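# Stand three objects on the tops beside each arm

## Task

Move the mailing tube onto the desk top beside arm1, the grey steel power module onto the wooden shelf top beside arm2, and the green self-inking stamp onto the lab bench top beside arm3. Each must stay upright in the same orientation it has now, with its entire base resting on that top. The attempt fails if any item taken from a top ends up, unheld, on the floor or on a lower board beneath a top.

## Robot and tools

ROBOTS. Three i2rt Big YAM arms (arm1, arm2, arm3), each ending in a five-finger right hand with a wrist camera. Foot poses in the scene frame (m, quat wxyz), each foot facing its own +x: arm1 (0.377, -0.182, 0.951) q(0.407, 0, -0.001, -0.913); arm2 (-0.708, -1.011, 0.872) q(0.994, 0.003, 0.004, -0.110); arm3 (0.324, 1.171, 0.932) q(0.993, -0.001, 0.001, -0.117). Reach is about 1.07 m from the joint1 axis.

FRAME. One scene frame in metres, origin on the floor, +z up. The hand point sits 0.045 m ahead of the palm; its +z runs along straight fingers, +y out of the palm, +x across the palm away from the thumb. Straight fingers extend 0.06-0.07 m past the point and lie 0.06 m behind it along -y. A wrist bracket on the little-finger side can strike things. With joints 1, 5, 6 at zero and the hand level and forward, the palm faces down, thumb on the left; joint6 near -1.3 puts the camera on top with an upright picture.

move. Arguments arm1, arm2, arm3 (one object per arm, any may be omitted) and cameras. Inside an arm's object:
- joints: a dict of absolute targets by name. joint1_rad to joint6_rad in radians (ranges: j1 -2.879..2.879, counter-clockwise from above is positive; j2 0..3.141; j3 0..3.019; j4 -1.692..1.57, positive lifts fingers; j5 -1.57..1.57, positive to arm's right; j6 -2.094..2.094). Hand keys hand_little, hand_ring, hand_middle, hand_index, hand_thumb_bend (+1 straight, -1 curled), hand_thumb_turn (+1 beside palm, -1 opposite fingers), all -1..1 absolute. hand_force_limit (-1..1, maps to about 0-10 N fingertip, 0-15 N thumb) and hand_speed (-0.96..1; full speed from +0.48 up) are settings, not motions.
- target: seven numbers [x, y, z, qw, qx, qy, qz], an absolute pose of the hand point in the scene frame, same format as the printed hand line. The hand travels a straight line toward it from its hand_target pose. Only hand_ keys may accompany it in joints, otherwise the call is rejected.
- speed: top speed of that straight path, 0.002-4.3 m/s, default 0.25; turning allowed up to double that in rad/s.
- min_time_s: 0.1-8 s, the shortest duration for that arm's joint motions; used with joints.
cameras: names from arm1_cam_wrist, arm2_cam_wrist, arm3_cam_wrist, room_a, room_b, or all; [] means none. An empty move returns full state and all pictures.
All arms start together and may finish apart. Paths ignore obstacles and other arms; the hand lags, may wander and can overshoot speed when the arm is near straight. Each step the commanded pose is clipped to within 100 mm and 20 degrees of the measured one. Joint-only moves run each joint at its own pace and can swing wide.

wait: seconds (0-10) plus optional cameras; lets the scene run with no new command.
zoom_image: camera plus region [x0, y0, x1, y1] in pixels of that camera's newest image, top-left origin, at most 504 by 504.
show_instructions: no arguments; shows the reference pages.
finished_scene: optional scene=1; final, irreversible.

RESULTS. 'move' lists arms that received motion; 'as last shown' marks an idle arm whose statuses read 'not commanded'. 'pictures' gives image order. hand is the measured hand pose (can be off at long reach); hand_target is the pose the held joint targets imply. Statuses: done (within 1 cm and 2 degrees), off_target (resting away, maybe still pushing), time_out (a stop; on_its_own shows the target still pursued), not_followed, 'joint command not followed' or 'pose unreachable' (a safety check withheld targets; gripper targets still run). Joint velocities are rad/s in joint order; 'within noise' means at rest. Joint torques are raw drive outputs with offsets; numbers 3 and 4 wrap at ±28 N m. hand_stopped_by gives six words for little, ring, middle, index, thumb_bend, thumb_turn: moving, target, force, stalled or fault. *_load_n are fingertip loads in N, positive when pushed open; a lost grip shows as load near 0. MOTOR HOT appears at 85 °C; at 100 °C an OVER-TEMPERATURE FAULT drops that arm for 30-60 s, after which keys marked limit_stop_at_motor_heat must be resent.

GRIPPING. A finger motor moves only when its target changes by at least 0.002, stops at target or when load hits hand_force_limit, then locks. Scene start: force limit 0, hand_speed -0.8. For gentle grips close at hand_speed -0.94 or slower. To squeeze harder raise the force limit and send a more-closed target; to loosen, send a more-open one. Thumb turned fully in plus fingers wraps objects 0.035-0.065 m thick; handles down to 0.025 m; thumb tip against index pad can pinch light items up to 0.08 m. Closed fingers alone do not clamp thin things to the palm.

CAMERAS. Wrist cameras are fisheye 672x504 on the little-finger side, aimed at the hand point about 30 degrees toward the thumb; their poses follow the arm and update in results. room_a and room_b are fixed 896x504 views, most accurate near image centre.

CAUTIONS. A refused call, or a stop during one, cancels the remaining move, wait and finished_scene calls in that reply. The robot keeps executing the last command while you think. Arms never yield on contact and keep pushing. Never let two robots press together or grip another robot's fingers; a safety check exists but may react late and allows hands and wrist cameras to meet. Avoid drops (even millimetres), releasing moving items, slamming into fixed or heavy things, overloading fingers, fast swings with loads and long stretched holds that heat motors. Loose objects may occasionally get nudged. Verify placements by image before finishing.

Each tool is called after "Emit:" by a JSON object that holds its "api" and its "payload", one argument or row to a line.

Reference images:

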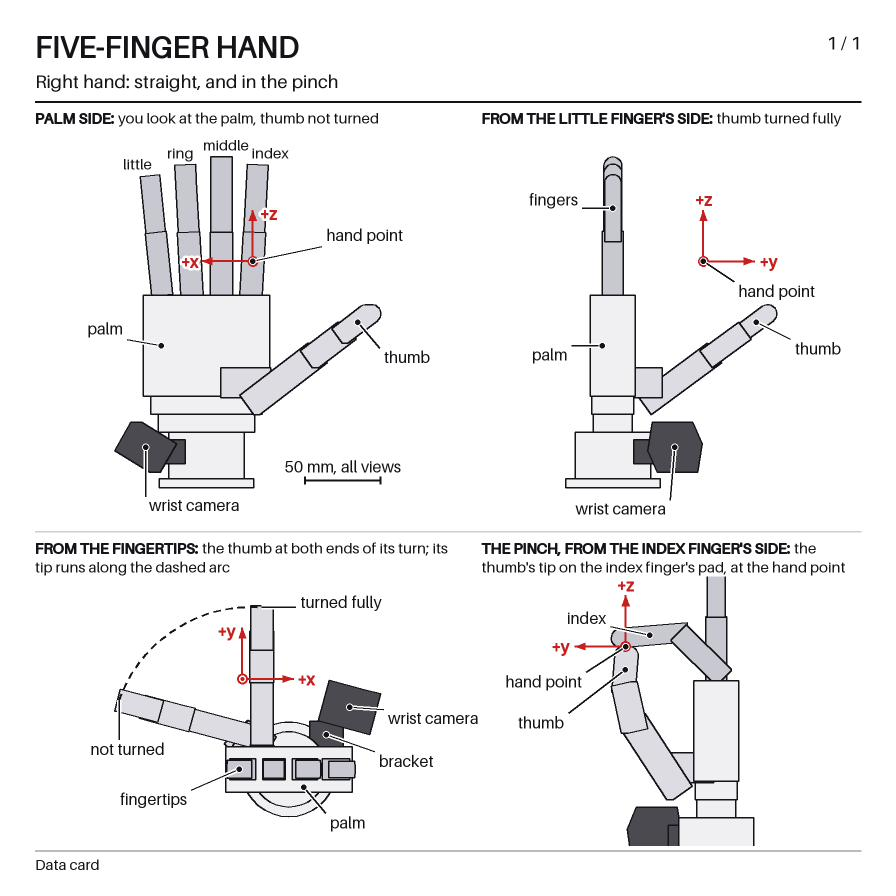

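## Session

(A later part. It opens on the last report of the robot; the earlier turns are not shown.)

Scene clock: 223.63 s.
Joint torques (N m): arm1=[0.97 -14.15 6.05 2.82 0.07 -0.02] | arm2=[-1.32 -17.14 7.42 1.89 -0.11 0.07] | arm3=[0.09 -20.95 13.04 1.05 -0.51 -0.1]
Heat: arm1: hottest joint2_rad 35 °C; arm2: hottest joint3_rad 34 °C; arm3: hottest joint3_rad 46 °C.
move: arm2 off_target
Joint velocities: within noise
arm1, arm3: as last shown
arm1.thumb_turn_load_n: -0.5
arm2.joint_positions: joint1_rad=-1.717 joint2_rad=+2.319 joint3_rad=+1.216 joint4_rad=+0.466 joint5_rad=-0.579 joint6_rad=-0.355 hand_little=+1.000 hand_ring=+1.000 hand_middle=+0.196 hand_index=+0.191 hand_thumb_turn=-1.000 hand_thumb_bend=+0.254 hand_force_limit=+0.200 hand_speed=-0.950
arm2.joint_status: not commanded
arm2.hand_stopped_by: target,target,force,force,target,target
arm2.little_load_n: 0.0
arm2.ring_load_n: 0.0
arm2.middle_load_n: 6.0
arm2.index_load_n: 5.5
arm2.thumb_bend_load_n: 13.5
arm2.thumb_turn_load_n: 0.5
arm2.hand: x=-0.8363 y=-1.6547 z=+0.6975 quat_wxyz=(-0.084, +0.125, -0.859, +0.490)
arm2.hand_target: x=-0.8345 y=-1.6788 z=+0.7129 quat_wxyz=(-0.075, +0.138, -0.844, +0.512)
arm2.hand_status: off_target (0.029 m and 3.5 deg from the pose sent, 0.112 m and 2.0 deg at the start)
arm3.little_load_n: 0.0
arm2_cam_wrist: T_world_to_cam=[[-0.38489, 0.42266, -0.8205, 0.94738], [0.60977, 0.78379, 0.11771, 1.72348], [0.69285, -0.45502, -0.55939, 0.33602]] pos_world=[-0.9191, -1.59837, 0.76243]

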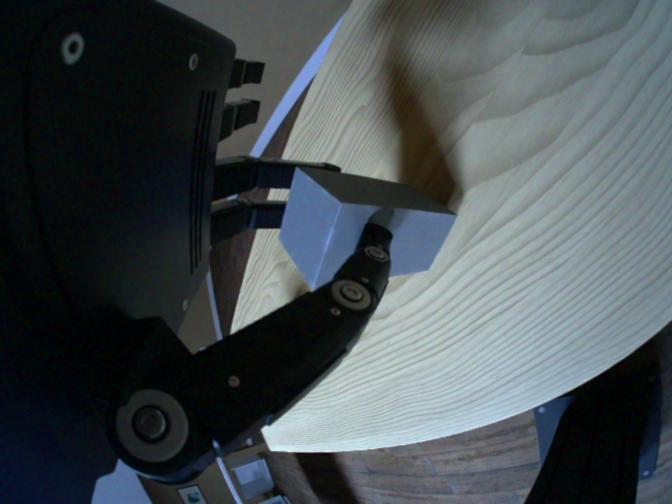

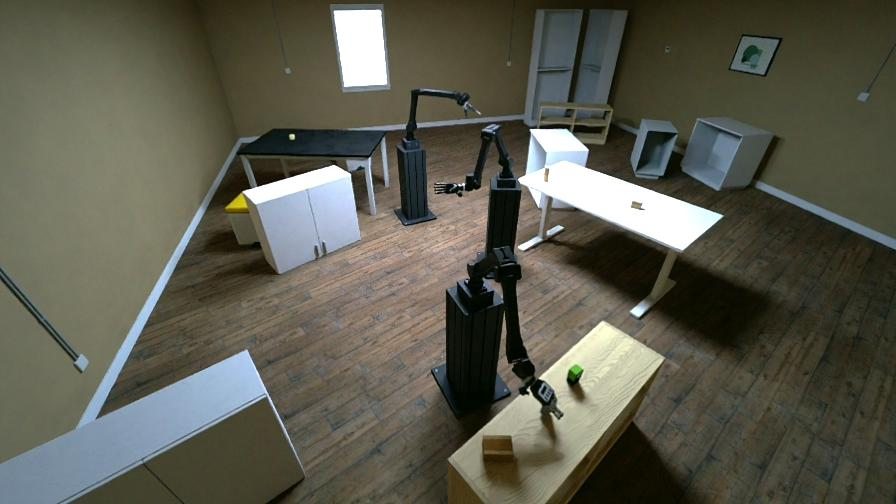

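Emit:
{"api": "move", "payload": {
  "arm2": {"target": [-0.835, -1.680, 0.703, -0.075, 0.138, -0.844, 0.512], "speed": 0.05},
  "cameras": ["arm2_cam_wrist", "room_b"]
}}

Emit:
{"api": "zoom_image", "payload": {
  "camera": "arm2_cam_wrist",
  "region": [380, 160, 500, 300]
}}

Scene clock: 225.80 s.
Joint torques (N m): arm1=[0.91 -14.1 6.08 2.8 0.04 -0.01] | arm2=[-1.49 -16.67 7.46 1.92 -0.09 0.06] | arm3=[0.03 -20.42 12.75 1.11 -0.48 -0.11]
Heat: arm1: hottest joint2_rad 35 °C; arm2: hottest joint3_rad 34 °C; arm3: hottest joint3_rad 46 °C.
move: arm2 off_target
Joint velocities: within noise
arm1: as last shown
arm2.joint_positions: joint1_rad=-1.717 joint2_rad=+2.331 joint3_rad=+1.222 joint4_rad=+0.479 joint5_rad=-0.579 joint6_rad=-0.355 hand_little=+1.000 hand_ring=+1.000 hand_middle=+0.196 hand_index=+0.191 hand_thumb_turn=-1.000 hand_thumb_bend=+0.254 hand_force_limit=+0.200 hand_speed=-0.950
arm2.joint_status: not commanded
arm2.hand_stopped_by: target,target,force,force,target,target
arm2.little_load_n: 0.0
arm2.ring_load_n: 0.0
arm2.middle_load_n: 6.0
arm2.index_load_n: 5.5
arm2.thumb_bend_load_n: 13.5
arm2.thumb_turn_load_n: 0.0
arm2.hand: x=-0.8371 y=-1.6567 z=+0.6937 quat_wxyz=(-0.082, +0.125, -0.857, +0.493)
arm2.hand_target: x=-0.8346 y=-1.6790 z=+0.7040 quat_wxyz=(-0.075, +0.138, -0.844, +0.512)
arm2.hand_status: off_target (0.025 m and 3.1 deg from the pose sent, 0.026 m and 3.5 deg at the start)
arm3.joint_positions: joint1_rad=-0.905 joint2_rad=+1.749 joint3_rad=+1.794 joint4_rad=-0.866 joint5_rad=-0.866 joint6_rad=-0.629 hand_little=+1.000 hand_ring=+1.000 hand_middle=+1.000 hand_index=+1.000 hand_thumb_turn=-1.000 hand_thumb_bend=+1.000 hand_force_limit=+0.000 hand_speed=-0.800
arm3.joint_status: not commanded
arm3.hand_stopped_by: target,target,target,fault,target,target
arm3.little_load_n: 0.0
arm3.ring_load_n: 0.0
arm3.middle_load_n: -0.5
arm3.index_load_n: 0.0
arm3.thumb_bend_load_n: 0.0
arm3.thumb_turn_load_n: 0.0
arm3.hand: x=+0.7149 y=+0.6579 z=+1.2427 quat_wxyz=(-0.354, +0.560, -0.652, +0.369)
arm3.hand_target: x=+0.7199 y=+0.6548 z=+1.2686 quat_wxyz=(-0.348, +0.569, -0.635, +0.389)
arm3.hand_status: not commanded
arm2_cam_wrist: T_world_to_cam=[[-0.38696, 0.41734, -0.82225, 0.93554], [0.61001, 0.78456, 0.11113, 1.732], [0.69149, -0.45858, -0.55817, 0.32565]] pos_world=[-0.9197, -1.59996, 0.75853]

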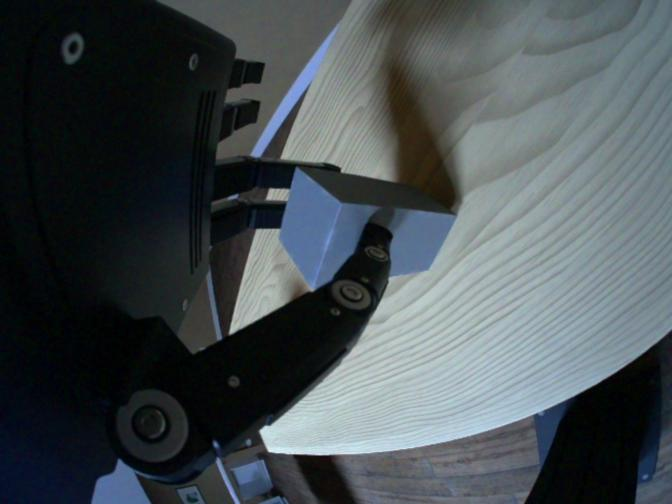

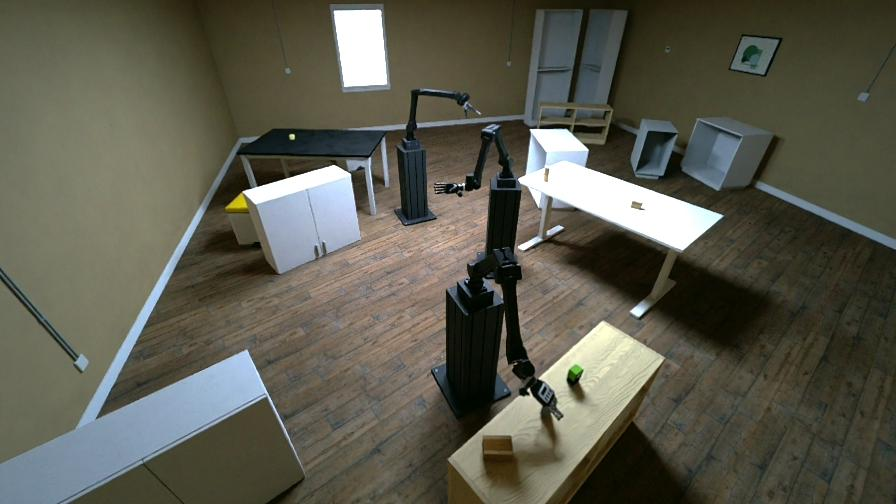

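Scaled by 3.600 from the camera's image (finer frame: 960x720).

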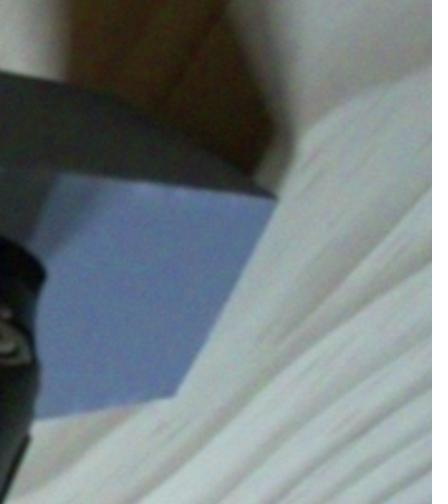

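Emit:
{"api": "move", "payload": {
  "arm2": {"target": [-0.835, -1.680, 0.698, -0.0774, 0.1367, -0.835, 0.5268], "speed": 0.04},
  "cameras": ["arm2_cam_wrist"]
}}

Emit:
{"api": "zoom_image", "payload": {
  "camera": "arm2_cam_wrist",
  "region": [380, 160, 500, 300]
}}

Scene clock: 227.63 s.
Joint torques (N m): arm1=[0.73 -14.27 5.97 2.88 0.05 0.01] | arm2=[-1.85 -16.67 6.87 1.99 -0.32 0.17] | arm3=[-0.21 -20.89 12.68 1.07 -0.53 -0.14]
Heat: arm1: hottest joint2_rad 35 °C; arm2: hottest joint3_rad 34 °C; arm3: hottest joint3_rad 46 °C.
move: arm2 off_target
Joint velocities: within noise
arm1, arm3: as last shown
arm1.thumb_turn_load_n: 0.0
arm2.joint_positions: joint1_rad=-1.717 joint2_rad=+2.356 joint3_rad=+1.222 joint4_rad=+0.545 joint5_rad=-0.590 joint6_rad=-0.350 hand_little=+1.000 hand_ring=+1.000 hand_middle=+0.196 hand_index=+0.191 hand_thumb_turn=-1.000 hand_thumb_bend=+0.254 hand_force_limit=+0.200 hand_speed=-0.950
arm2.joint_status: not commanded
arm2.hand_stopped_by: target,target,force,force,target,target
arm2.little_load_n: 0.0
arm2.ring_load_n: 0.0
arm2.middle_load_n: 5.5
arm2.index_load_n: 5.5
arm2.thumb_bend_load_n: 13.5
arm2.thumb_turn_load_n: 0.0
arm2.hand: x=-0.8366 y=-1.6607 z=+0.6888 quat_wxyz=(-0.079, +0.131, -0.847, +0.509)
arm2.hand_target: x=-0.8347 y=-1.6792 z=+0.6985 quat_wxyz=(-0.078, +0.137, -0.835, +0.527)
arm2.hand_status: off_target (0.021 m and 2.5 deg from the pose sent, 0.024 m and 4.9 deg at the start)
arm3.ring_load_n: -0.5
arm3.middle_load_n: 0.0
arm2_cam_wrist: T_world_to_cam=[[-0.39402, 0.38159, -0.83615, 0.87766], [0.60485, 0.79264, 0.07671, 1.76822], [0.69203, -0.47552, -0.54311, 0.28265]] pos_world=[-0.9193, -1.60206, 0.75172]

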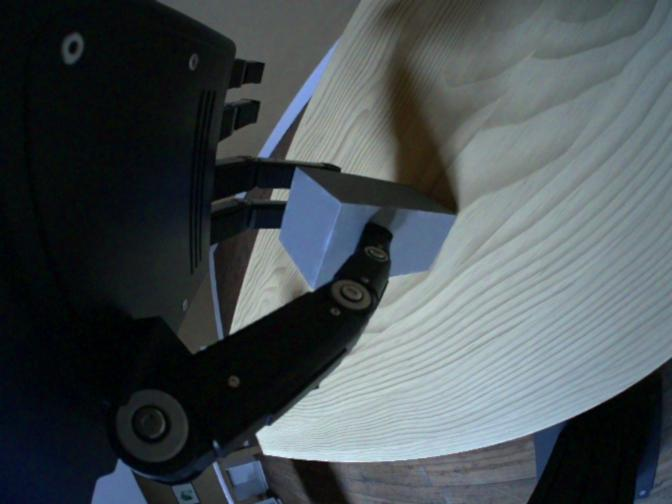

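Scaled by 3.600 from the camera's image (finer frame: 960x720).

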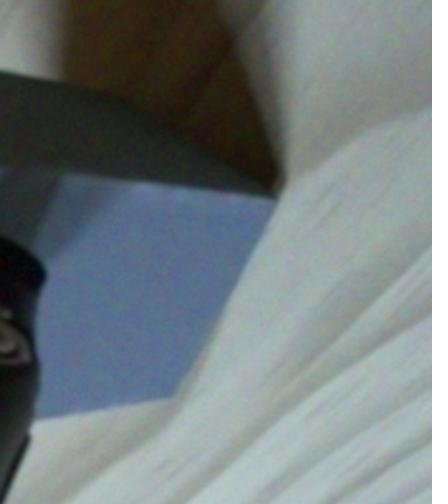

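Emit:
{"api": "move", "payload": {
  "arm2": {"target": [-0.835, -1.680, 0.691, -0.0774, 0.1367, -0.835, 0.5268], "speed": 0.03},
  "cameras": ["arm2_cam_wrist"]
}}

Emit:
{"api": "zoom_image", "payload": {
  "camera": "arm2_cam_wrist",
  "region": [380, 160, 500, 300]
}}

Scene clock: 228.87 s.
Joint torques (N m): arm1=[0.85 -14.15 6 2.78 0.07 0.01] | arm2=[-1.85 -16.56 7.13 2 -0.27 0.17] | arm3=[-0.44 -21.01 12.6 0.96 -0.53 -0.13]
Heat: arm1: hottest joint2_rad 35 °C; arm2: hottest joint3_rad 34 °C; arm3: hottest joint3_rad 46 °C.
move: arm2 off_target
Joint velocities: within noise
arm1, arm3: as last shown
arm1.thumb_turn_load_n: -0.5
arm2.joint_positions: joint1_rad=-1.717 joint2_rad=+2.365 joint3_rad=+1.224 joint4_rad=+0.557 joint5_rad=-0.591 joint6_rad=-0.347 hand_little=+1.000 hand_ring=+1.000 hand_middle=+0.196 hand_index=+0.191 hand_thumb_turn=-1.000 hand_thumb_bend=+0.254 hand_force_limit=+0.200 hand_speed=-0.950
arm2.joint_status: not commanded
arm2.hand_stopped_by: target,target,force,force,target,target
arm2.little_load_n: 0.0
arm2.ring_load_n: 0.0
arm2.middle_load_n: 5.5
arm2.index_load_n: 5.5
arm2.thumb_bend_load_n: 13.5
arm2.thumb_turn_load_n: 0.0
arm2.hand: x=-0.8363 y=-1.6610 z=+0.6859 quat_wxyz=(-0.080, +0.131, -0.846, +0.511)
arm2.hand_target: x=-0.8347 y=-1.6792 z=+0.6916 quat_wxyz=(-0.078, +0.137, -0.835, +0.527)
arm2.hand_status: off_target (0.020 m and 2.3 deg from the pose sent, 0.019 m and 2.5 deg at the start)
arm3.ring_load_n: 0.0
arm2_cam_wrist: T_world_to_cam=[[-0.39242, 0.37851, -0.8383, 0.8732], [0.60521, 0.79256, 0.07455, 1.77018], [0.69262, -0.47809, -0.54009, 0.27493]] pos_world=[-0.9191, -1.60206, 0.74852]

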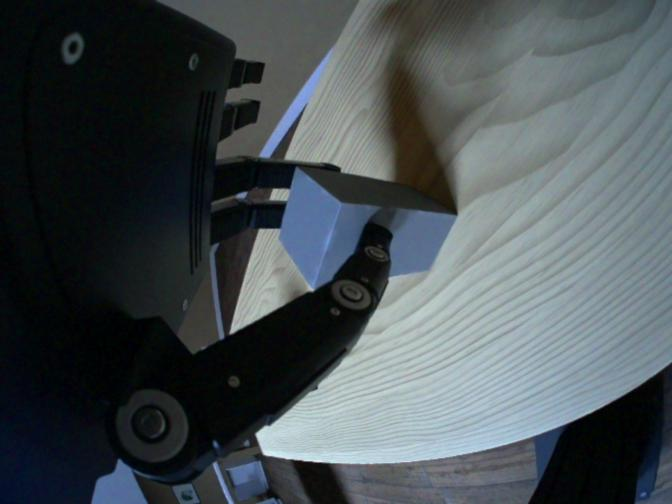

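Scaled by 3.600 from the camera's image (finer frame: 960x720).

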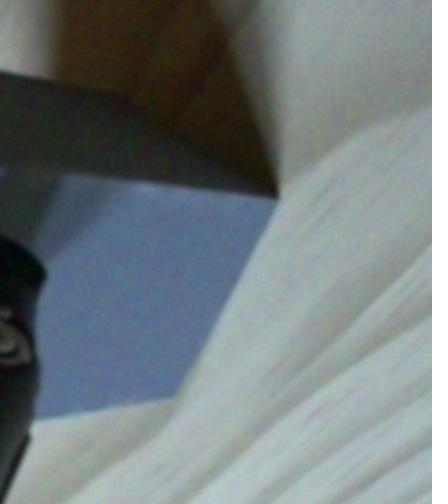

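Emit:
{"api": "move", "payload": {
  "arm2": {"joints": {"hand_index": 0.4, "hand_middle": 0.4, "hand_thumb_bend": 0.42, "hand_speed": -0.93}},
  "cameras": ["arm2_cam_wrist"]
}}

Emit:
{"api": "zoom_image", "payload": {
  "camera": "arm2_cam_wrist",
  "region": [260, 120, 500, 320]
}}

Scene clock: 231.43 s.
Joint torques (N m): arm1=[0.91 -14.15 6.02 2.8 0.04 -0.02] | arm2=[-1.96 -16.44 6.76 1.77 -0.17 0.15] | arm3=[0.56 -20.19 12.74 1.11 -0.5 -0.11]
Heat: arm1: hottest joint2_rad 35 °C; arm2: hottest joint3_rad 34 °C; arm3: hottest joint3_rad 46 °C.
move: arm2 done
Joint velocities: within noise
arm1, arm3: as last shown
arm1.thumb_bend_load_n: -0.5
arm1.thumb_turn_load_n: 0.0
arm2.joint_positions: joint1_rad=-1.717 joint2_rad=+2.367 joint3_rad=+1.231 joint4_rad=+0.563 joint5_rad=-0.593 joint6_rad=-0.345 hand_little=+1.000 hand_ring=+1.000 hand_middle=+0.400 hand_index=+0.400 hand_thumb_turn=-1.000 hand_thumb_bend=+0.420 hand_force_limit=+0.200 hand_speed=-0.930
arm2.joint_status: all done
arm2.hand_stopped_by: target,target,target,target,target,target
arm2.little_load_n: 0.0
arm2.ring_load_n: 0.0
arm2.middle_load_n: 0.0
arm2.index_load_n: 0.0
arm2.thumb_bend_load_n: 0.0
arm2.thumb_turn_load_n: 0.0
arm2.hand: x=-0.8375 y=-1.6649 z=+0.6880 quat_wxyz=(-0.078, +0.132, -0.843, +0.515)
arm2.hand_target: x=-0.8347 y=-1.6791 z=+0.6915 quat_wxyz=(-0.078, +0.137, -0.835, +0.527)
arm2.hand_status: not commanded
arm3.little_load_n: -0.5
arm3.middle_load_n: -0.5
arm2_cam_wrist: T_world_to_cam=[[-0.39445, 0.36934, -0.84143, 0.86124], [0.60445, 0.79398, 0.06515, 1.78202], [0.69214, -0.4829, -0.53643, 0.26407]] pos_world=[-0.9202, -1.60545, 0.75022]

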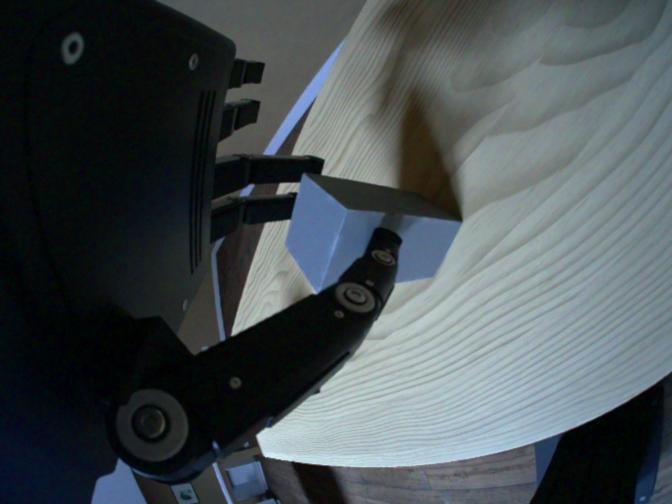

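Scaled by 2.100 from the camera's image (finer frame: 960x720).

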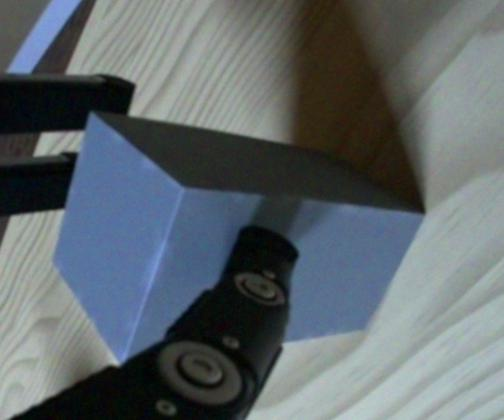

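Emit:
{"api": "move", "payload": {
  "arm2": {"joints": {"hand_index": 1.0, "hand_middle": 1.0, "hand_thumb_bend": 0.8, "hand_speed": -0.85}}
}}

Emit:
{"api": "move", "payload": {
  "arm2": {"target": [-0.835, -1.675, 0.93, -0.0774, 0.1367, -0.835, 0.5268], "speed": 0.12},
  "cameras": ["arm2_cam_wrist", "room_b"]
}}

Emit:
{"api": "zoom_image", "payload": {
  "camera": "arm2_cam_wrist",
  "region": [300, 60, 672, 440]
}}

Scene clock: 234.33 s.
Joint torques (N m): arm1=[0.73 -14.45 6.08 2.78 0.06 0] | arm2=[-1.79 -16.32 6.72 1.72 -0.18 0.14] | arm3=[0.21 -20.72 12.72 1.13 -0.51 -0.09]
Heat: arm1: hottest joint2_rad 35 °C; arm2: hottest joint3_rad 34 °C; arm3: hottest joint3_rad 46 °C.
move: arm2 done
Joint velocities: within noise
arm1, arm3: as last shown
arm1.thumb_bend_load_n: 0.0
arm2.joint_positions: joint1_rad=-1.717 joint2_rad=+2.367 joint3_rad=+1.231 joint4_rad=+0.563 joint5_rad=-0.593 joint6_rad=-0.345 hand_little=+1.000 hand_ring=+1.000 hand_middle=+1.000 hand_index=+1.000 hand_thumb_turn=-1.000 hand_thumb_bend=+0.800 hand_force_limit=+0.200 hand_speed=-0.850
arm2.joint_status: all done
arm2.hand_stopped_by: target,target,target,target,target,target
arm2.little_load_n: 0.0
arm2.ring_load_n: 0.0
arm2.middle_load_n: 0.0
arm2.index_load_n: 0.0
arm2.thumb_bend_load_n: 0.0
arm2.thumb_turn_load_n: 0.0
arm2.hand: x=-0.8375 y=-1.6649 z=+0.6880 quat_wxyz=(-0.078, +0.132, -0.843, +0.515)
arm2.hand_target: x=-0.8347 y=-1.6791 z=+0.6915 quat_wxyz=(-0.078, +0.137, -0.835, +0.527)
arm2.hand_status: not commanded
arm3.little_load_n: 0.0
arm3.middle_load_n: 0.0
pictures: none

Scene clock: 237.07 s.
Joint torques (N m): arm1=[1.03 -14.15 6.06 2.86 0.06 -0.02] | arm2=[-2.49 -15.15 8.95 0.55 -0.2 0.1] | arm3=[-0.09 -20.66 12.77 1.03 -0.55 -0.12]
Heat: arm1: hottest joint2_rad 35 °C; arm2: hottest joint3_rad 34 °C; arm3: hottest joint3_rad 46 °C.
move: arm2 off_target
Joint velocities: within noise
arm1.joint_positions: joint1_rad=-0.694 joint2_rad=+2.108 joint3_rad=+0.920 joint4_rad=+1.254 joint5_rad=+0.668 joint6_rad=+1.471 hand_little=+1.000 hand_ring=+1.000 hand_middle=+1.000 hand_index=+1.000 hand_thumb_turn=-1.000 hand_thumb_bend=+1.000 hand_force_limit=+0.200 hand_speed=-0.800
arm1.joint_status: not commanded
arm1.hand_stopped_by: target,target,target,target,target,target
arm1.little_load_n: 0.0
arm1.ring_load_n: 0.0
arm1.middle_load_n: 0.0
arm1.index_load_n: 0.0
arm1.thumb_bend_load_n: 0.0
arm1.thumb_turn_load_n: 0.0
arm1.hand: x=-0.3067 y=-0.2089 z=+1.0587 quat_wxyz=(+0.208, -0.670, +0.160, +0.694)
arm1.hand_target: x=-0.3103 y=-0.2055 z=+1.0591 quat_wxyz=(+0.207, -0.664, +0.165, +0.699)
arm1.hand_status: not commanded
arm2.joint_positions: joint1_rad=-1.717 joint2_rad=+1.880 joint3_rad=+1.199 joint4_rad=+0.132 joint5_rad=-0.598 joint6_rad=-0.345 hand_little=+1.000 hand_ring=+1.000 hand_middle=+1.000 hand_index=+1.000 hand_thumb_turn=-1.000 hand_thumb_bend=+0.800 hand_force_limit=+0.200 hand_speed=-0.850
arm2.joint_status: not commanded
arm2.hand_stopped_by: target,target,target,target,target,target
arm2.little_load_n: 0.0
arm2.ring_load_n: 0.0
arm2.middle_load_n: 0.0
arm2.index_load_n: 0.0
arm2.thumb_bend_load_n: 0.0
arm2.thumb_turn_load_n: 0.0
arm2.hand: x=-0.8357 y=-1.6680 z=+0.9214 quat_wxyz=(-0.075, +0.136, -0.837, +0.524)
arm2.hand_target: x=-0.8349 y=-1.6747 z=+0.9299 quat_wxyz=(-0.077, +0.137, -0.835, +0.527)
arm2.hand_status: off_target (0.011 m and 0.5 deg from the pose sent, 0.242 m and 1.7 deg at the start)
arm3: as last shown
arm2_cam_wrist: T_world_to_cam=[[-0.40103, 0.34865, -0.84712, 1.02472], [0.60152, 0.79767, 0.04353, 1.79183], [0.6909, -0.4921, -0.52961, 0.36377]] pos_world=[-0.9182, -1.60755, 0.98272]

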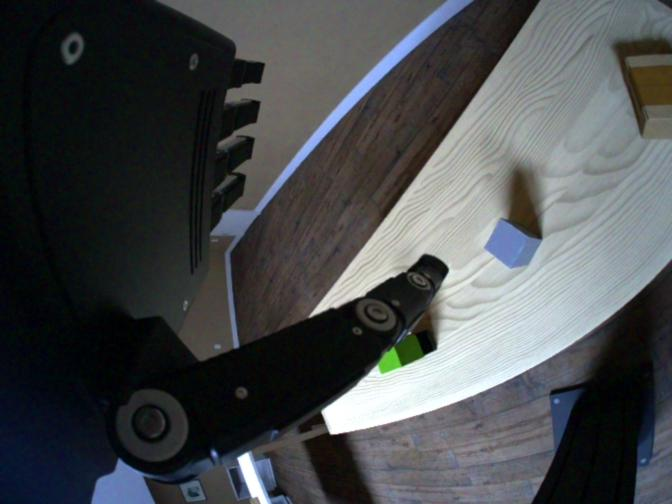

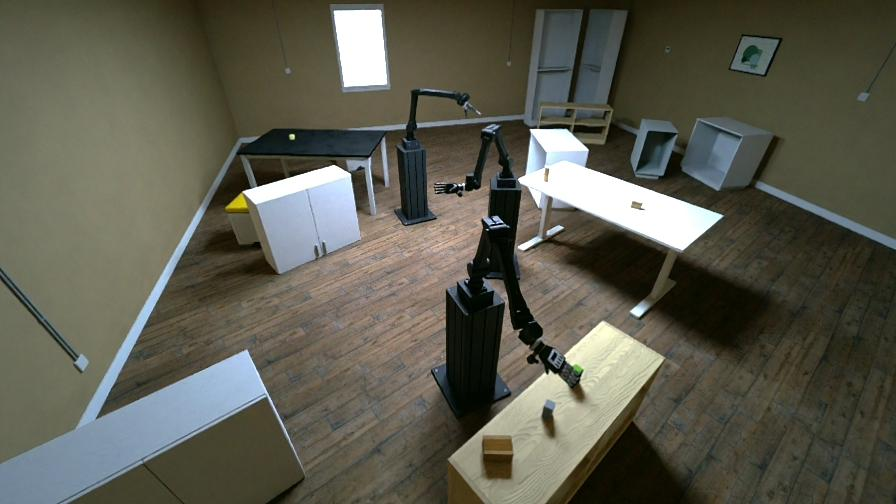

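Scaled by 1.326 from the camera's image (finer frame: 960x720).

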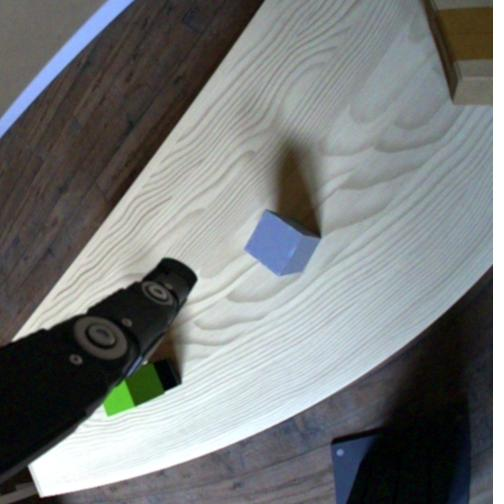

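Emit:
{"api": "move", "payload": {
  "arm2": {"target": [-0.572, -1.635, 0.865, 0.0137, -0.0223, -0.8524, 0.5224], "speed": 0.15},
  "cameras": ["arm2_cam_wrist"]
}}

Emit:
{"api": "zoom_image", "payload": {
  "camera": "arm2_cam_wrist",
  "region": [370, 130, 560, 320]
}}

Scene clock: 240.80 s.
Joint torques (N m): arm1=[0.73 -14.15 6.09 2.81 0.08 0] | arm2=[-2.2 -12.51 6.22 1.83 0.4 0.13] | arm3=[0.32 -20.48 12.79 1.14 -0.51 -0.11]
Heat: arm1: hottest joint2_rad 35 °C; arm2: hottest joint3_rad 34 °C; arm3: hottest joint3_rad 47 °C.
move: arm2 done
Joint velocities: within noise
arm1, arm3: as last shown
arm2.joint_positions: joint1_rad=-1.125 joint2_rad=+1.831 joint3_rad=+0.933 joint4_rad=+0.418 joint5_rad=+0.247 joint6_rad=+0.124 hand_little=+1.000 hand_ring=+1.000 hand_middle=+1.000 hand_index=+1.000 hand_thumb_turn=-1.000 hand_thumb_bend=+0.800 hand_force_limit=+0.200 hand_speed=-0.850
arm2.joint_status: not commanded
arm2.hand_stopped_by: target,target,target,target,target,target
arm2.little_load_n: 0.0
arm2.ring_load_n: 0.0
arm2.middle_load_n: -0.5
arm2.index_load_n: 0.0
arm2.thumb_bend_load_n: 0.0
arm2.thumb_turn_load_n: 0.0
arm2.hand: x=-0.5764 y=-1.6351 z=+0.8722 quat_wxyz=(+0.017, -0.019, -0.852, +0.522)
arm2.hand_target: x=-0.5722 y=-1.6347 z=+0.8649 quat_wxyz=(+0.014, -0.022, -0.852, +0.522)
arm2.hand_status: done (0.008 m and 0.6 deg from the pose sent, 0.272 m and 21.0 deg at the start)
arm2_cam_wrist: T_world_to_cam=[[-0.24407, 0.48155, -0.84175, 1.37864], [0.84558, 0.53064, 0.0584, 1.30288], [0.47479, -0.69751, -0.5367, -0.27941]] pos_world=[-0.63255, -1.55014, 0.93442]

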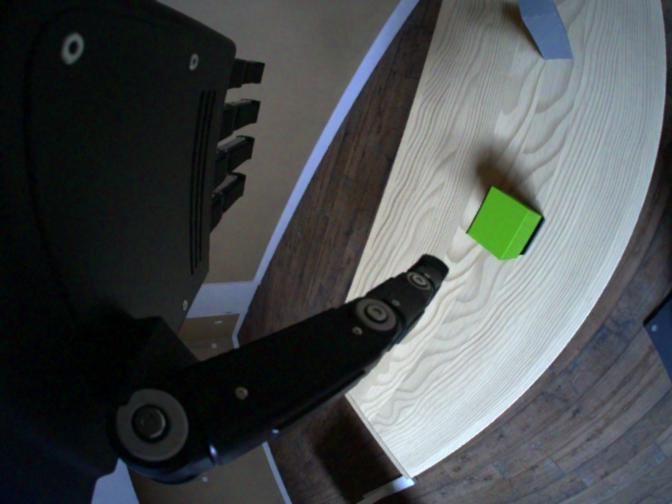

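Scaled by 2.653 from the camera's image (finer frame: 960x720).

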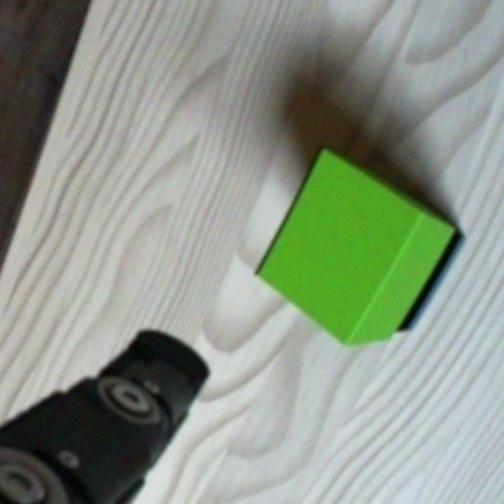

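Emit:
{"api": "move", "payload": {
  "arm2": {"target": [-0.580, -1.622, 0.735, 0.0137, -0.0223, -0.8524, 0.5224], "speed": 0.1, "joints": {"hand_thumb_bend": 1.0}},
  "cameras": ["arm2_cam_wrist"]
}}

Emit:
{"api": "zoom_image", "payload": {
  "camera": "arm2_cam_wrist",
  "region": [280, 130, 520, 340]
}}

Scene clock: 244.53 s.
Joint torques (N m): arm1=[0.73 -14.51 5.97 2.84 0.04 -0.01] | arm2=[-2.78 -13.63 4.29 1.91 0.18 0.12] | arm3=[-0.21 -20.84 12.89 0.98 -0.51 -0.12]
Heat: arm1: hottest joint2_rad 35 °C; arm2: hottest joint1_rad 33 °C; arm3: hottest joint3_rad 47 °C.
move: arm2 done
Joint velocities: within noise
arm1, arm3: as last shown
arm2.joint_positions: joint1_rad=-1.125 joint2_rad=+2.153 joint3_rad=+0.911 joint4_rad=+0.753 joint5_rad=+0.245 joint6_rad=+0.124 hand_little=+1.000 hand_ring=+1.000 hand_middle=+1.000 hand_index=+1.000 hand_thumb_turn=-1.000 hand_thumb_bend=+1.000 hand_force_limit=+0.200 hand_speed=-0.850
arm2.joint_status: all done
arm2.hand_stopped_by: target,target,target,target,target,target
arm2.little_load_n: 0.0
arm2.ring_load_n: 0.0
arm2.middle_load_n: 0.0
arm2.index_load_n: 0.0
arm2.thumb_bend_load_n: 0.0
arm2.thumb_turn_load_n: 0.0
arm2.hand: x=-0.5801 y=-1.6204 z=+0.7385 quat_wxyz=(+0.017, -0.018, -0.854, +0.519)
arm2.hand_target: x=-0.5801 y=-1.6220 z=+0.7351 quat_wxyz=(+0.014, -0.022, -0.852, +0.522)
arm2.hand_status: done (0.004 m and 0.8 deg from the pose sent, 0.138 m and 0.6 deg at the start)
arm2_cam_wrist: T_world_to_cam=[[-0.24531, 0.4879, -0.83772, 1.26467], [0.84482, 0.53143, 0.06213, 1.30406], [0.4755, -0.69248, -0.54255, -0.32621]] pos_world=[-0.63635, -1.53595, 0.80144]

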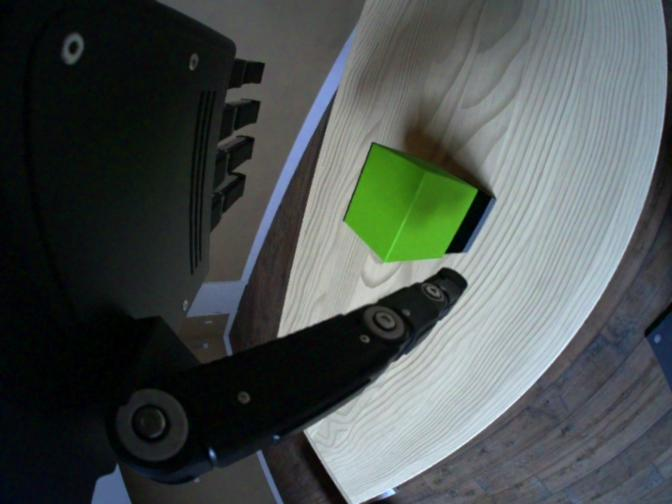

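Scaled by 2.100 from the camera's image (finer frame: 960x720).

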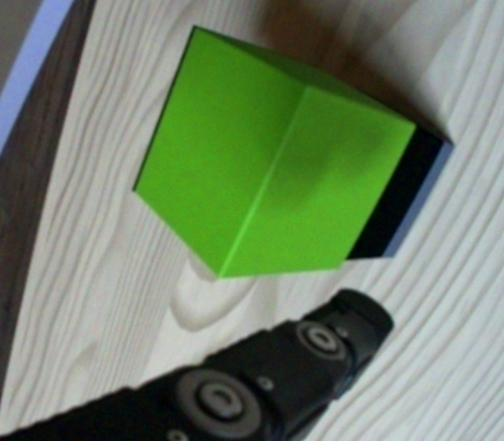

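Emit:
{"api": "move", "payload": {
  "arm2": {"target": [-0.592, -1.622, 0.687, 0.0137, -0.0223, -0.8524, 0.5224], "speed": 0.08},
  "cameras": ["arm2_cam_wrist"]
}}

Emit:
{"api": "zoom_image", "payload": {
  "camera": "arm2_cam_wrist",
  "region": [260, 100, 500, 310]
}}

Scene clock: 248.27 s.
Joint torques (N m): arm1=[0.85 -14.1 6.05 2.92 0.07 0] | arm2=[-3.78 -13.68 4.74 1.85 0.17 0.01] | arm3=[-0.03 -20.42 12.71 1.21 -0.54 -0.12]
Heat: arm1: hottest joint2_rad 35 °C; arm2: hottest joint1_rad 33 °C; arm3: hottest joint3_rad 47 °C.
move: arm2 off_target
Joint velocities: within noise
arm1: as last shown
arm2.joint_positions: joint1_rad=-1.138 joint2_rad=+2.283 joint3_rad=+0.927 joint4_rad=+0.856 joint5_rad=+0.223 joint6_rad=+0.124 hand_little=+1.000 hand_ring=+1.000 hand_middle=+1.000 hand_index=+1.000 hand_thumb_turn=-1.000 hand_thumb_bend=+1.000 hand_force_limit=+0.200 hand_speed=-0.850
arm2.joint_status: not commanded
arm2.hand_stopped_by: target,target,target,target,target,target
arm2.little_load_n: 0.0
arm2.ring_load_n: 0.0
arm2.middle_load_n: 0.0
arm2.index_load_n: 0.0
arm2.thumb_bend_load_n: 0.0
arm2.thumb_turn_load_n: 0.0
arm2.hand: x=-0.5863 y=-1.6109 z=+0.6872 quat_wxyz=(+0.013, -0.018, -0.858, +0.513)
arm2.hand_target: x=-0.5922 y=-1.6215 z=+0.6871 quat_wxyz=(+0.014, -0.022, -0.852, +0.522)
arm2.hand_status: off_target (0.013 m and 1.4 deg from the pose sent, 0.053 m and 0.8 deg at the start)
arm3.joint_positions: joint1_rad=-0.905 joint2_rad=+1.749 joint3_rad=+1.794 joint4_rad=-0.866 joint5_rad=-0.866 joint6_rad=-0.629 hand_little=+1.000 hand_ring=+1.000 hand_middle=+1.000 hand_index=+1.000 hand_thumb_turn=-1.000 hand_thumb_bend=+1.000 hand_force_limit=+0.000 hand_speed=-0.800
arm3.joint_status: not commanded
arm3.hand_stopped_by: target,target,target,fault,target,target
arm3.little_load_n: 0.0
arm3.ring_load_n: 0.0
arm3.middle_load_n: 0.0
arm3.index_load_n: 0.0
arm3.thumb_bend_load_n: 0.0
arm3.thumb_turn_load_n: 0.0
arm3.hand: x=+0.7149 y=+0.6579 z=+1.2427 quat_wxyz=(-0.354, +0.560, -0.652, +0.369)
arm3.hand_target: x=+0.7199 y=+0.6548 z=+1.2686 quat_wxyz=(-0.348, +0.569, -0.635, +0.389)
arm3.hand_status: not commanded
arm2_cam_wrist: T_world_to_cam=[[-0.24192, 0.49828, -0.83258, 1.23067], [0.84114, 0.53545, 0.07604, 1.30213], [0.4837, -0.68192, -0.54866, -0.31855]] pos_world=[-0.64346, -1.52767, 0.75084]

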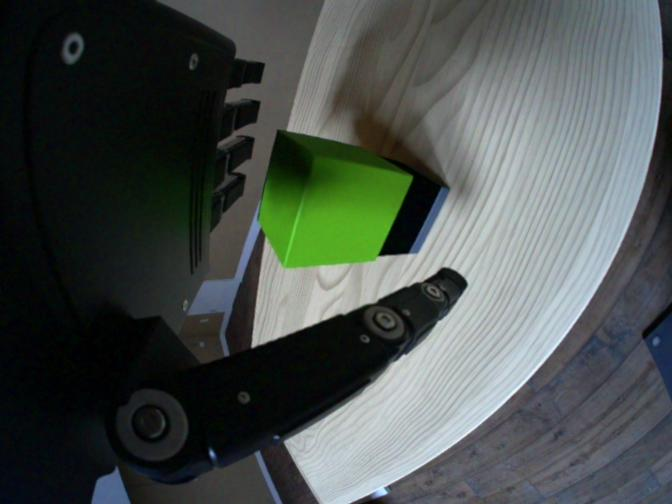

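Scaled by 2.100 from the camera's image (finer frame: 960x720).

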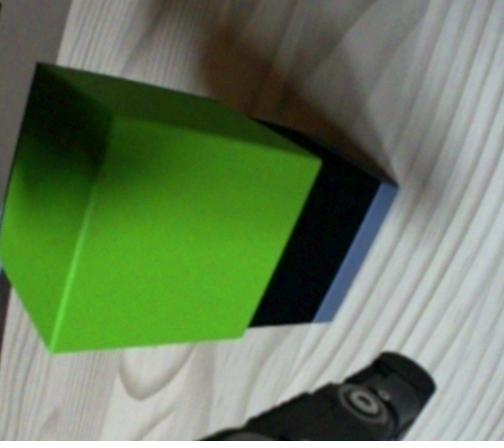

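Emit:
{"api": "move", "payload": {
  "arm2": {"target": [-0.595, -1.634, 0.689, 0.0137, -0.0223, -0.8524, 0.5224], "speed": 0.08},
  "cameras": ["arm2_cam_wrist"]
}}

Emit:
{"api": "zoom_image", "payload": {
  "camera": "arm2_cam_wrist",
  "region": [260, 100, 500, 310]
}}

Scene clock: 250.90 s.
Joint torques (N m): arm1=[1.03 -14.04 5.96 2.8 0.05 0.02] | arm2=[-3.96 -13.8 5.01 0.94 0.14 -0.05] | arm3=[0.15 -20.6 12.82 0.98 -0.53 -0.11]
Heat: arm1: hottest joint2_rad 35 °C; arm2: hottest joint1_rad 33 °C; arm3: hottest joint3_rad 47 °C.
move: arm2 off_target
Joint velocities: within noise
arm1, arm3: as last shown
arm2.joint_positions: joint1_rad=-1.149 joint2_rad=+2.283 joint3_rad=+0.957 joint4_rad=+0.856 joint5_rad=+0.213 joint6_rad=+0.124 hand_little=+1.000 hand_ring=+1.000 hand_middle=+1.000 hand_index=+1.000 hand_thumb_turn=-1.000 hand_thumb_bend=+1.000 hand_force_limit=+0.200 hand_speed=-0.850
arm2.joint_status: not commanded
arm2.hand_stopped_by: target,target,target,target,target,target
arm2.little_load_n: 0.0
arm2.ring_load_n: 0.0
arm2.middle_load_n: 0.0
arm2.index_load_n: 0.0
arm2.thumb_bend_load_n: 0.0
arm2.thumb_turn_load_n: 0.0
arm2.hand: x=-0.5874 y=-1.6276 z=+0.6959 quat_wxyz=(+0.008, -0.021, -0.851, +0.525)
arm2.hand_target: x=-0.5951 y=-1.6335 z=+0.6891 quat_wxyz=(+0.014, -0.022, -0.852, +0.522)
arm2.hand_status: off_target (0.012 m and 0.7 deg from the pose sent, 0.025 m and 1.4 deg at the start)
arm3.ring_load_n: -0.5
arm3.thumb_turn_load_n: 0.5
arm2_cam_wrist: T_world_to_cam=[[-0.23246, 0.47528, -0.84857, 1.22533], [0.84127, 0.53608, 0.06979, 1.31686], [0.48808, -0.69766, -0.52446, -0.36455]] pos_world=[-0.64507, -1.54265, 0.75668]

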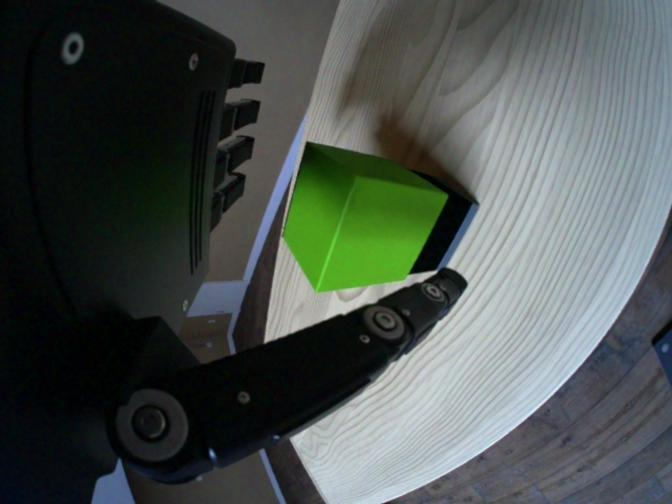

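Scaled by 2.100 from the camera's image (finer frame: 960x720).

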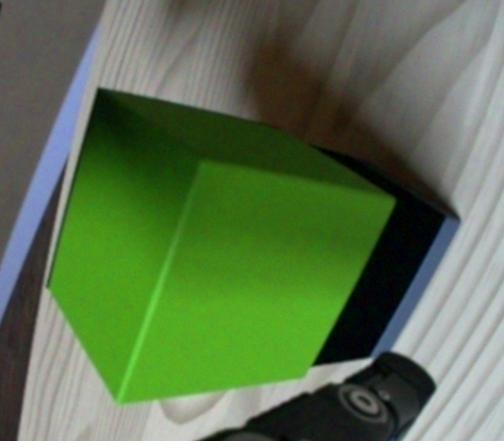

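Emit:
{"api": "move", "payload": {
  "arm2": {"joints": {"hand_thumb_bend": 0.48, "hand_index": 0.42, "hand_middle": 0.42, "hand_speed": -0.8}}
}}

Emit:
{"api": "move", "payload": {
  "arm2": {"joints": {"hand_thumb_bend": 0.42, "hand_speed": -0.93, "hand_force_limit": -0.2}},
  "cameras": ["arm2_cam_wrist"]
}}

Emit:
{"api": "zoom_image", "payload": {
  "camera": "arm2_cam_wrist",
  "region": [260, 100, 500, 310]
}}

Scene clock: 254.53 s.
Joint torques (N m): arm1=[0.97 -14.1 6 2.81 0.04 0.01] | arm2=[-3.9 -13.98 4.94 0.85 0.15 -0.04] | arm3=[-0.62 -21.01 12.83 0.96 -0.56 -0.12]
Heat: arm1: hottest joint2_rad 35 °C; arm2: hottest joint3_rad 33 °C; arm3: hottest joint3_rad 47 °C.
move: arm2 done
Joint velocities: within noise
arm1, arm3: as last shown
arm2.joint_positions: joint1_rad=-1.149 joint2_rad=+2.283 joint3_rad=+0.957 joint4_rad=+0.856 joint5_rad=+0.213 joint6_rad=+0.124 hand_little=+1.000 hand_ring=+1.000 hand_middle=+0.420 hand_index=+0.420 hand_thumb_turn=-1.000 hand_thumb_bend=+0.480 hand_force_limit=+0.200 hand_speed=-0.800
arm2.joint_status: all done
arm2.hand_stopped_by: target,target,target,target,target,target
arm2.little_load_n: 0.0
arm2.ring_load_n: 0.0
arm2.middle_load_n: 0.0
arm2.index_load_n: 0.0
arm2.thumb_bend_load_n: 0.0
arm2.thumb_turn_load_n: 0.0
arm2.hand: x=-0.5874 y=-1.6276 z=+0.6959 quat_wxyz=(+0.008, -0.021, -0.851, +0.525)
arm2.hand_target: x=-0.5951 y=-1.6335 z=+0.6891 quat_wxyz=(+0.014, -0.022, -0.852, +0.522)
arm2.hand_status: not commanded
arm3.middle_load_n: -0.5
arm3.index_load_n: -0.5
arm3.thumb_turn_load_n: 0.0
pictures: none

Scene clock: 255.60 s.
Joint torques (N m): arm1=[1.08 -14.45 6.06 2.81 0.06 0] | arm2=[-3.84 -13.92 5 0.85 0.15 -0.02] | arm3=[-0.32 -20.78 12.68 1.13 -0.51 -0.11]
Heat: arm1: hottest joint2_rad 35 °C; arm2: hottest joint1_rad 32 °C; arm3: hottest joint3_rad 47 °C.
move: arm2 done
Joint velocities: within noise
arm1, arm3: as last shown
arm2.joint_positions: joint1_rad=-1.149 joint2_rad=+2.283 joint3_rad=+0.957 joint4_rad=+0.856 joint5_rad=+0.213 joint6_rad=+0.124 hand_little=+1.000 hand_ring=+1.000 hand_middle=+0.420 hand_index=+0.420 hand_thumb_turn=-1.000 hand_thumb_bend=+0.420 hand_force_limit=-0.200 hand_speed=-0.930
arm2.joint_status: all done
arm2.hand_stopped_by: target,target,target,target,target,target
arm2.little_load_n: 0.0
arm2.ring_load_n: 0.0
arm2.middle_load_n: 0.0
arm2.index_load_n: 0.0
arm2.thumb_bend_load_n: 0.0
arm2.thumb_turn_load_n: 0.0
arm2.hand: x=-0.5874 y=-1.6276 z=+0.6959 quat_wxyz=(+0.008, -0.021, -0.851, +0.525)
arm2.hand_target: x=-0.5951 y=-1.6335 z=+0.6891 quat_wxyz=(+0.014, -0.022, -0.852, +0.522)
arm2.hand_status: not commanded
arm3.ring_load_n: 0.0
arm3.middle_load_n: 0.0
arm3.index_load_n: 0.0
arm2_cam_wrist: T_world_to_cam=[[-0.23246, 0.47528, -0.84857, 1.22533], [0.84127, 0.53608, 0.06979, 1.31686], [0.48808, -0.69766, -0.52446, -0.36455]] pos_world=[-0.64507, -1.54265, 0.75668]

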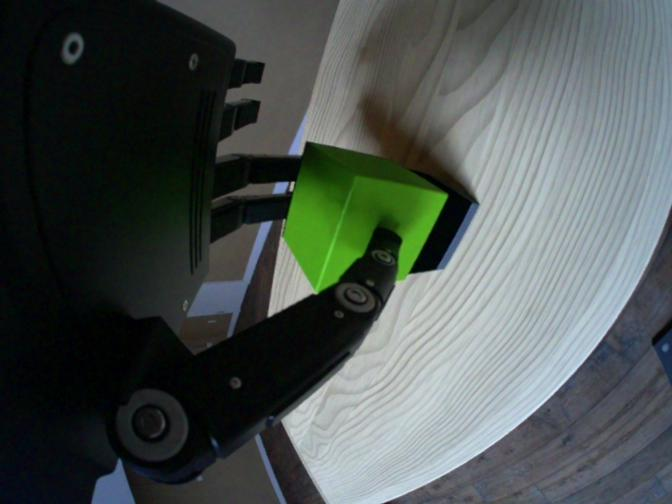

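Scaled by 2.100 from the camera's image (finer frame: 960x720).

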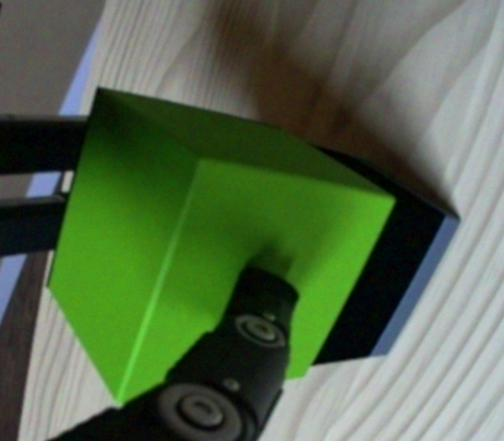

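Emit:
{"api": "move", "payload": {
  "arm2": {"joints": {"hand_index": -0.2, "hand_middle": -0.2, "hand_speed": -0.95, "hand_force_limit": 0.0}}
}}

Emit:
{"api": "move", "payload": {
  "arm2": {"target": [-0.595, -1.625, 0.76, 0.0137, -0.0223, -0.8524, 0.5224], "speed": 0.08},
  "cameras": ["arm2_cam_wrist"]
}}

Emit:
{"api": "zoom_image", "payload": {
  "camera": "arm2_cam_wrist",
  "region": [260, 100, 500, 310]
}}

Scene clock: 258.63 s.
Joint torques (N m): arm1=[0.97 -14.27 6.08 2.84 0.05 -0.01] | arm2=[-3.72 -13.92 4.82 0.87 0.19 -0.03] | arm3=[-0.21 -20.72 12.79 1.14 -0.55 -0.1]
Heat: arm1: hottest joint2_rad 35 °C; arm2: hottest joint1_rad 32 °C; arm3: hottest joint3_rad 47 °C.
move: arm2 off_target
Joint velocities: within noise
arm1, arm3: as last shown
arm1.thumb_turn_load_n: -0.5
arm2.joint_positions: joint1_rad=-1.149 joint2_rad=+2.283 joint3_rad=+0.960 joint4_rad=+0.856 joint5_rad=+0.213 joint6_rad=+0.124 hand_little=+1.000 hand_ring=+1.000 hand_middle=+0.176 hand_index=+0.167 hand_thumb_turn=-1.000 hand_thumb_bend=+0.422 hand_force_limit=+0.000 hand_speed=-0.950
arm2.joint_status: hand_middle off_target (ended at +0.176, target -0.200); hand_index off_target (ended at +0.167, target -0.200); the others done
arm2.hand_stopped_by: target,target,force,force,target,target
arm2.little_load_n: 0.0
arm2.ring_load_n: 0.0
arm2.middle_load_n: 5.0
arm2.index_load_n: 5.0
arm2.thumb_bend_load_n: 7.5
arm2.thumb_turn_load_n: 0.0
arm2.hand: x=-0.5868 y=-1.6296 z=+0.6971 quat_wxyz=(+0.008, -0.021, -0.850, +0.526)
arm2.hand_target: x=-0.5951 y=-1.6335 z=+0.6891 quat_wxyz=(+0.014, -0.022, -0.852, +0.522)
arm2.hand_status: not commanded
arm3.ring_load_n: -0.5
pictures: none

Scene clock: 260.23 s.
Joint torques (N m): arm1=[1.03 -13.98 6.02 2.91 0.07 0.01] | arm2=[-3.55 -15.21 3.99 0.83 0.29 -0.02] | arm3=[-0.38 -21.13 12.83 1.03 -0.52 -0.1]
Heat: arm1: hottest joint2_rad 35 °C; arm2: hottest joint1_rad 32 °C; arm3: hottest joint3_rad 47 °C.
move: arm2 done
Joint velocities: within noise
arm1.joint_positions: joint1_rad=-0.694 joint2_rad=+2.108 joint3_rad=+0.920 joint4_rad=+1.254 joint5_rad=+0.668 joint6_rad=+1.471 hand_little=+1.000 hand_ring=+1.000 hand_middle=+1.000 hand_index=+1.000 hand_thumb_turn=-1.000 hand_thumb_bend=+1.000 hand_force_limit=+0.200 hand_speed=-0.800
arm1.joint_status: not commanded
arm1.hand_stopped_by: target,target,target,target,target,target
arm1.little_load_n: 0.0
arm1.ring_load_n: 0.0
arm1.middle_load_n: 0.0
arm1.index_load_n: 0.5
arm1.thumb_bend_load_n: 0.0
arm1.thumb_turn_load_n: 0.0
arm1.hand: x=-0.3067 y=-0.2089 z=+1.0587 quat_wxyz=(+0.208, -0.670, +0.160, +0.694)
arm1.hand_target: x=-0.3103 y=-0.2055 z=+1.0591 quat_wxyz=(+0.207, -0.664, +0.165, +0.699)
arm1.hand_status: not commanded
arm2.joint_positions: joint1_rad=-1.149 joint2_rad=+2.107 joint3_rad=+0.905 joint4_rad=+0.735 joint5_rad=+0.213 joint6_rad=+0.124 hand_little=+1.000 hand_ring=+1.000 hand_middle=+0.176 hand_index=+0.167 hand_thumb_turn=-1.000 hand_thumb_bend=+0.422 hand_force_limit=+0.000 hand_speed=-0.950
arm2.joint_status: not commanded
arm2.hand_stopped_by: target,target,force,force,target,target
arm2.little_load_n: 0.0
arm2.ring_load_n: 0.0
arm2.middle_load_n: 4.5
arm2.index_load_n: 5.0
arm2.thumb_bend_load_n: 7.5
arm2.thumb_turn_load_n: 0.0
arm2.hand: x=-0.5870 y=-1.6267 z=+0.7596 quat_wxyz=(+0.008, -0.021, -0.850, +0.526)
arm2.hand_target: x=-0.5949 y=-1.6249 z=+0.7599 quat_wxyz=(+0.014, -0.022, -0.852, +0.522)
arm2.hand_status: done (0.008 m and 0.8 deg from the pose sent, 0.063 m and 0.9 deg at the start)
arm3: as last shown
arm3.ring_load_n: 0.0
arm3.index_load_n: -0.5
arm2_cam_wrist: T_world_to_cam=[[-0.23199, 0.47262, -0.85018, 1.27614], [0.84082, 0.53689, 0.06902, 1.31332], [0.48908, -0.69884, -0.52194, -0.33399]] pos_world=[-0.64487, -1.54165, 0.81998]

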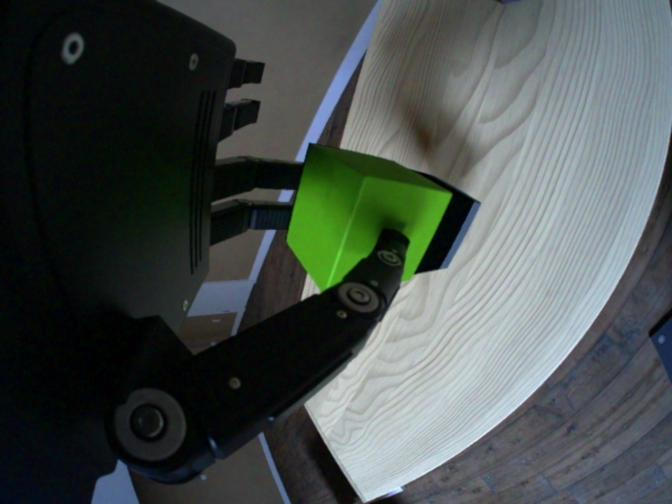

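Scaled by 2.100 from the camera's image (finer frame: 960x720).

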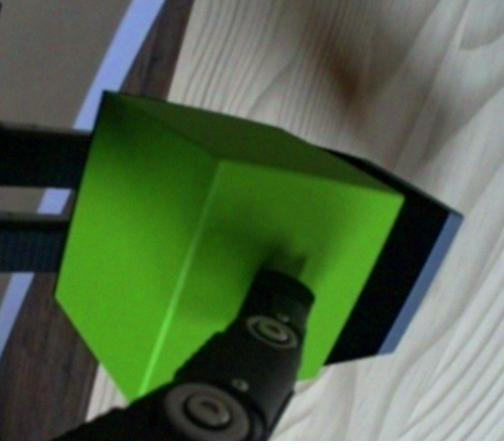

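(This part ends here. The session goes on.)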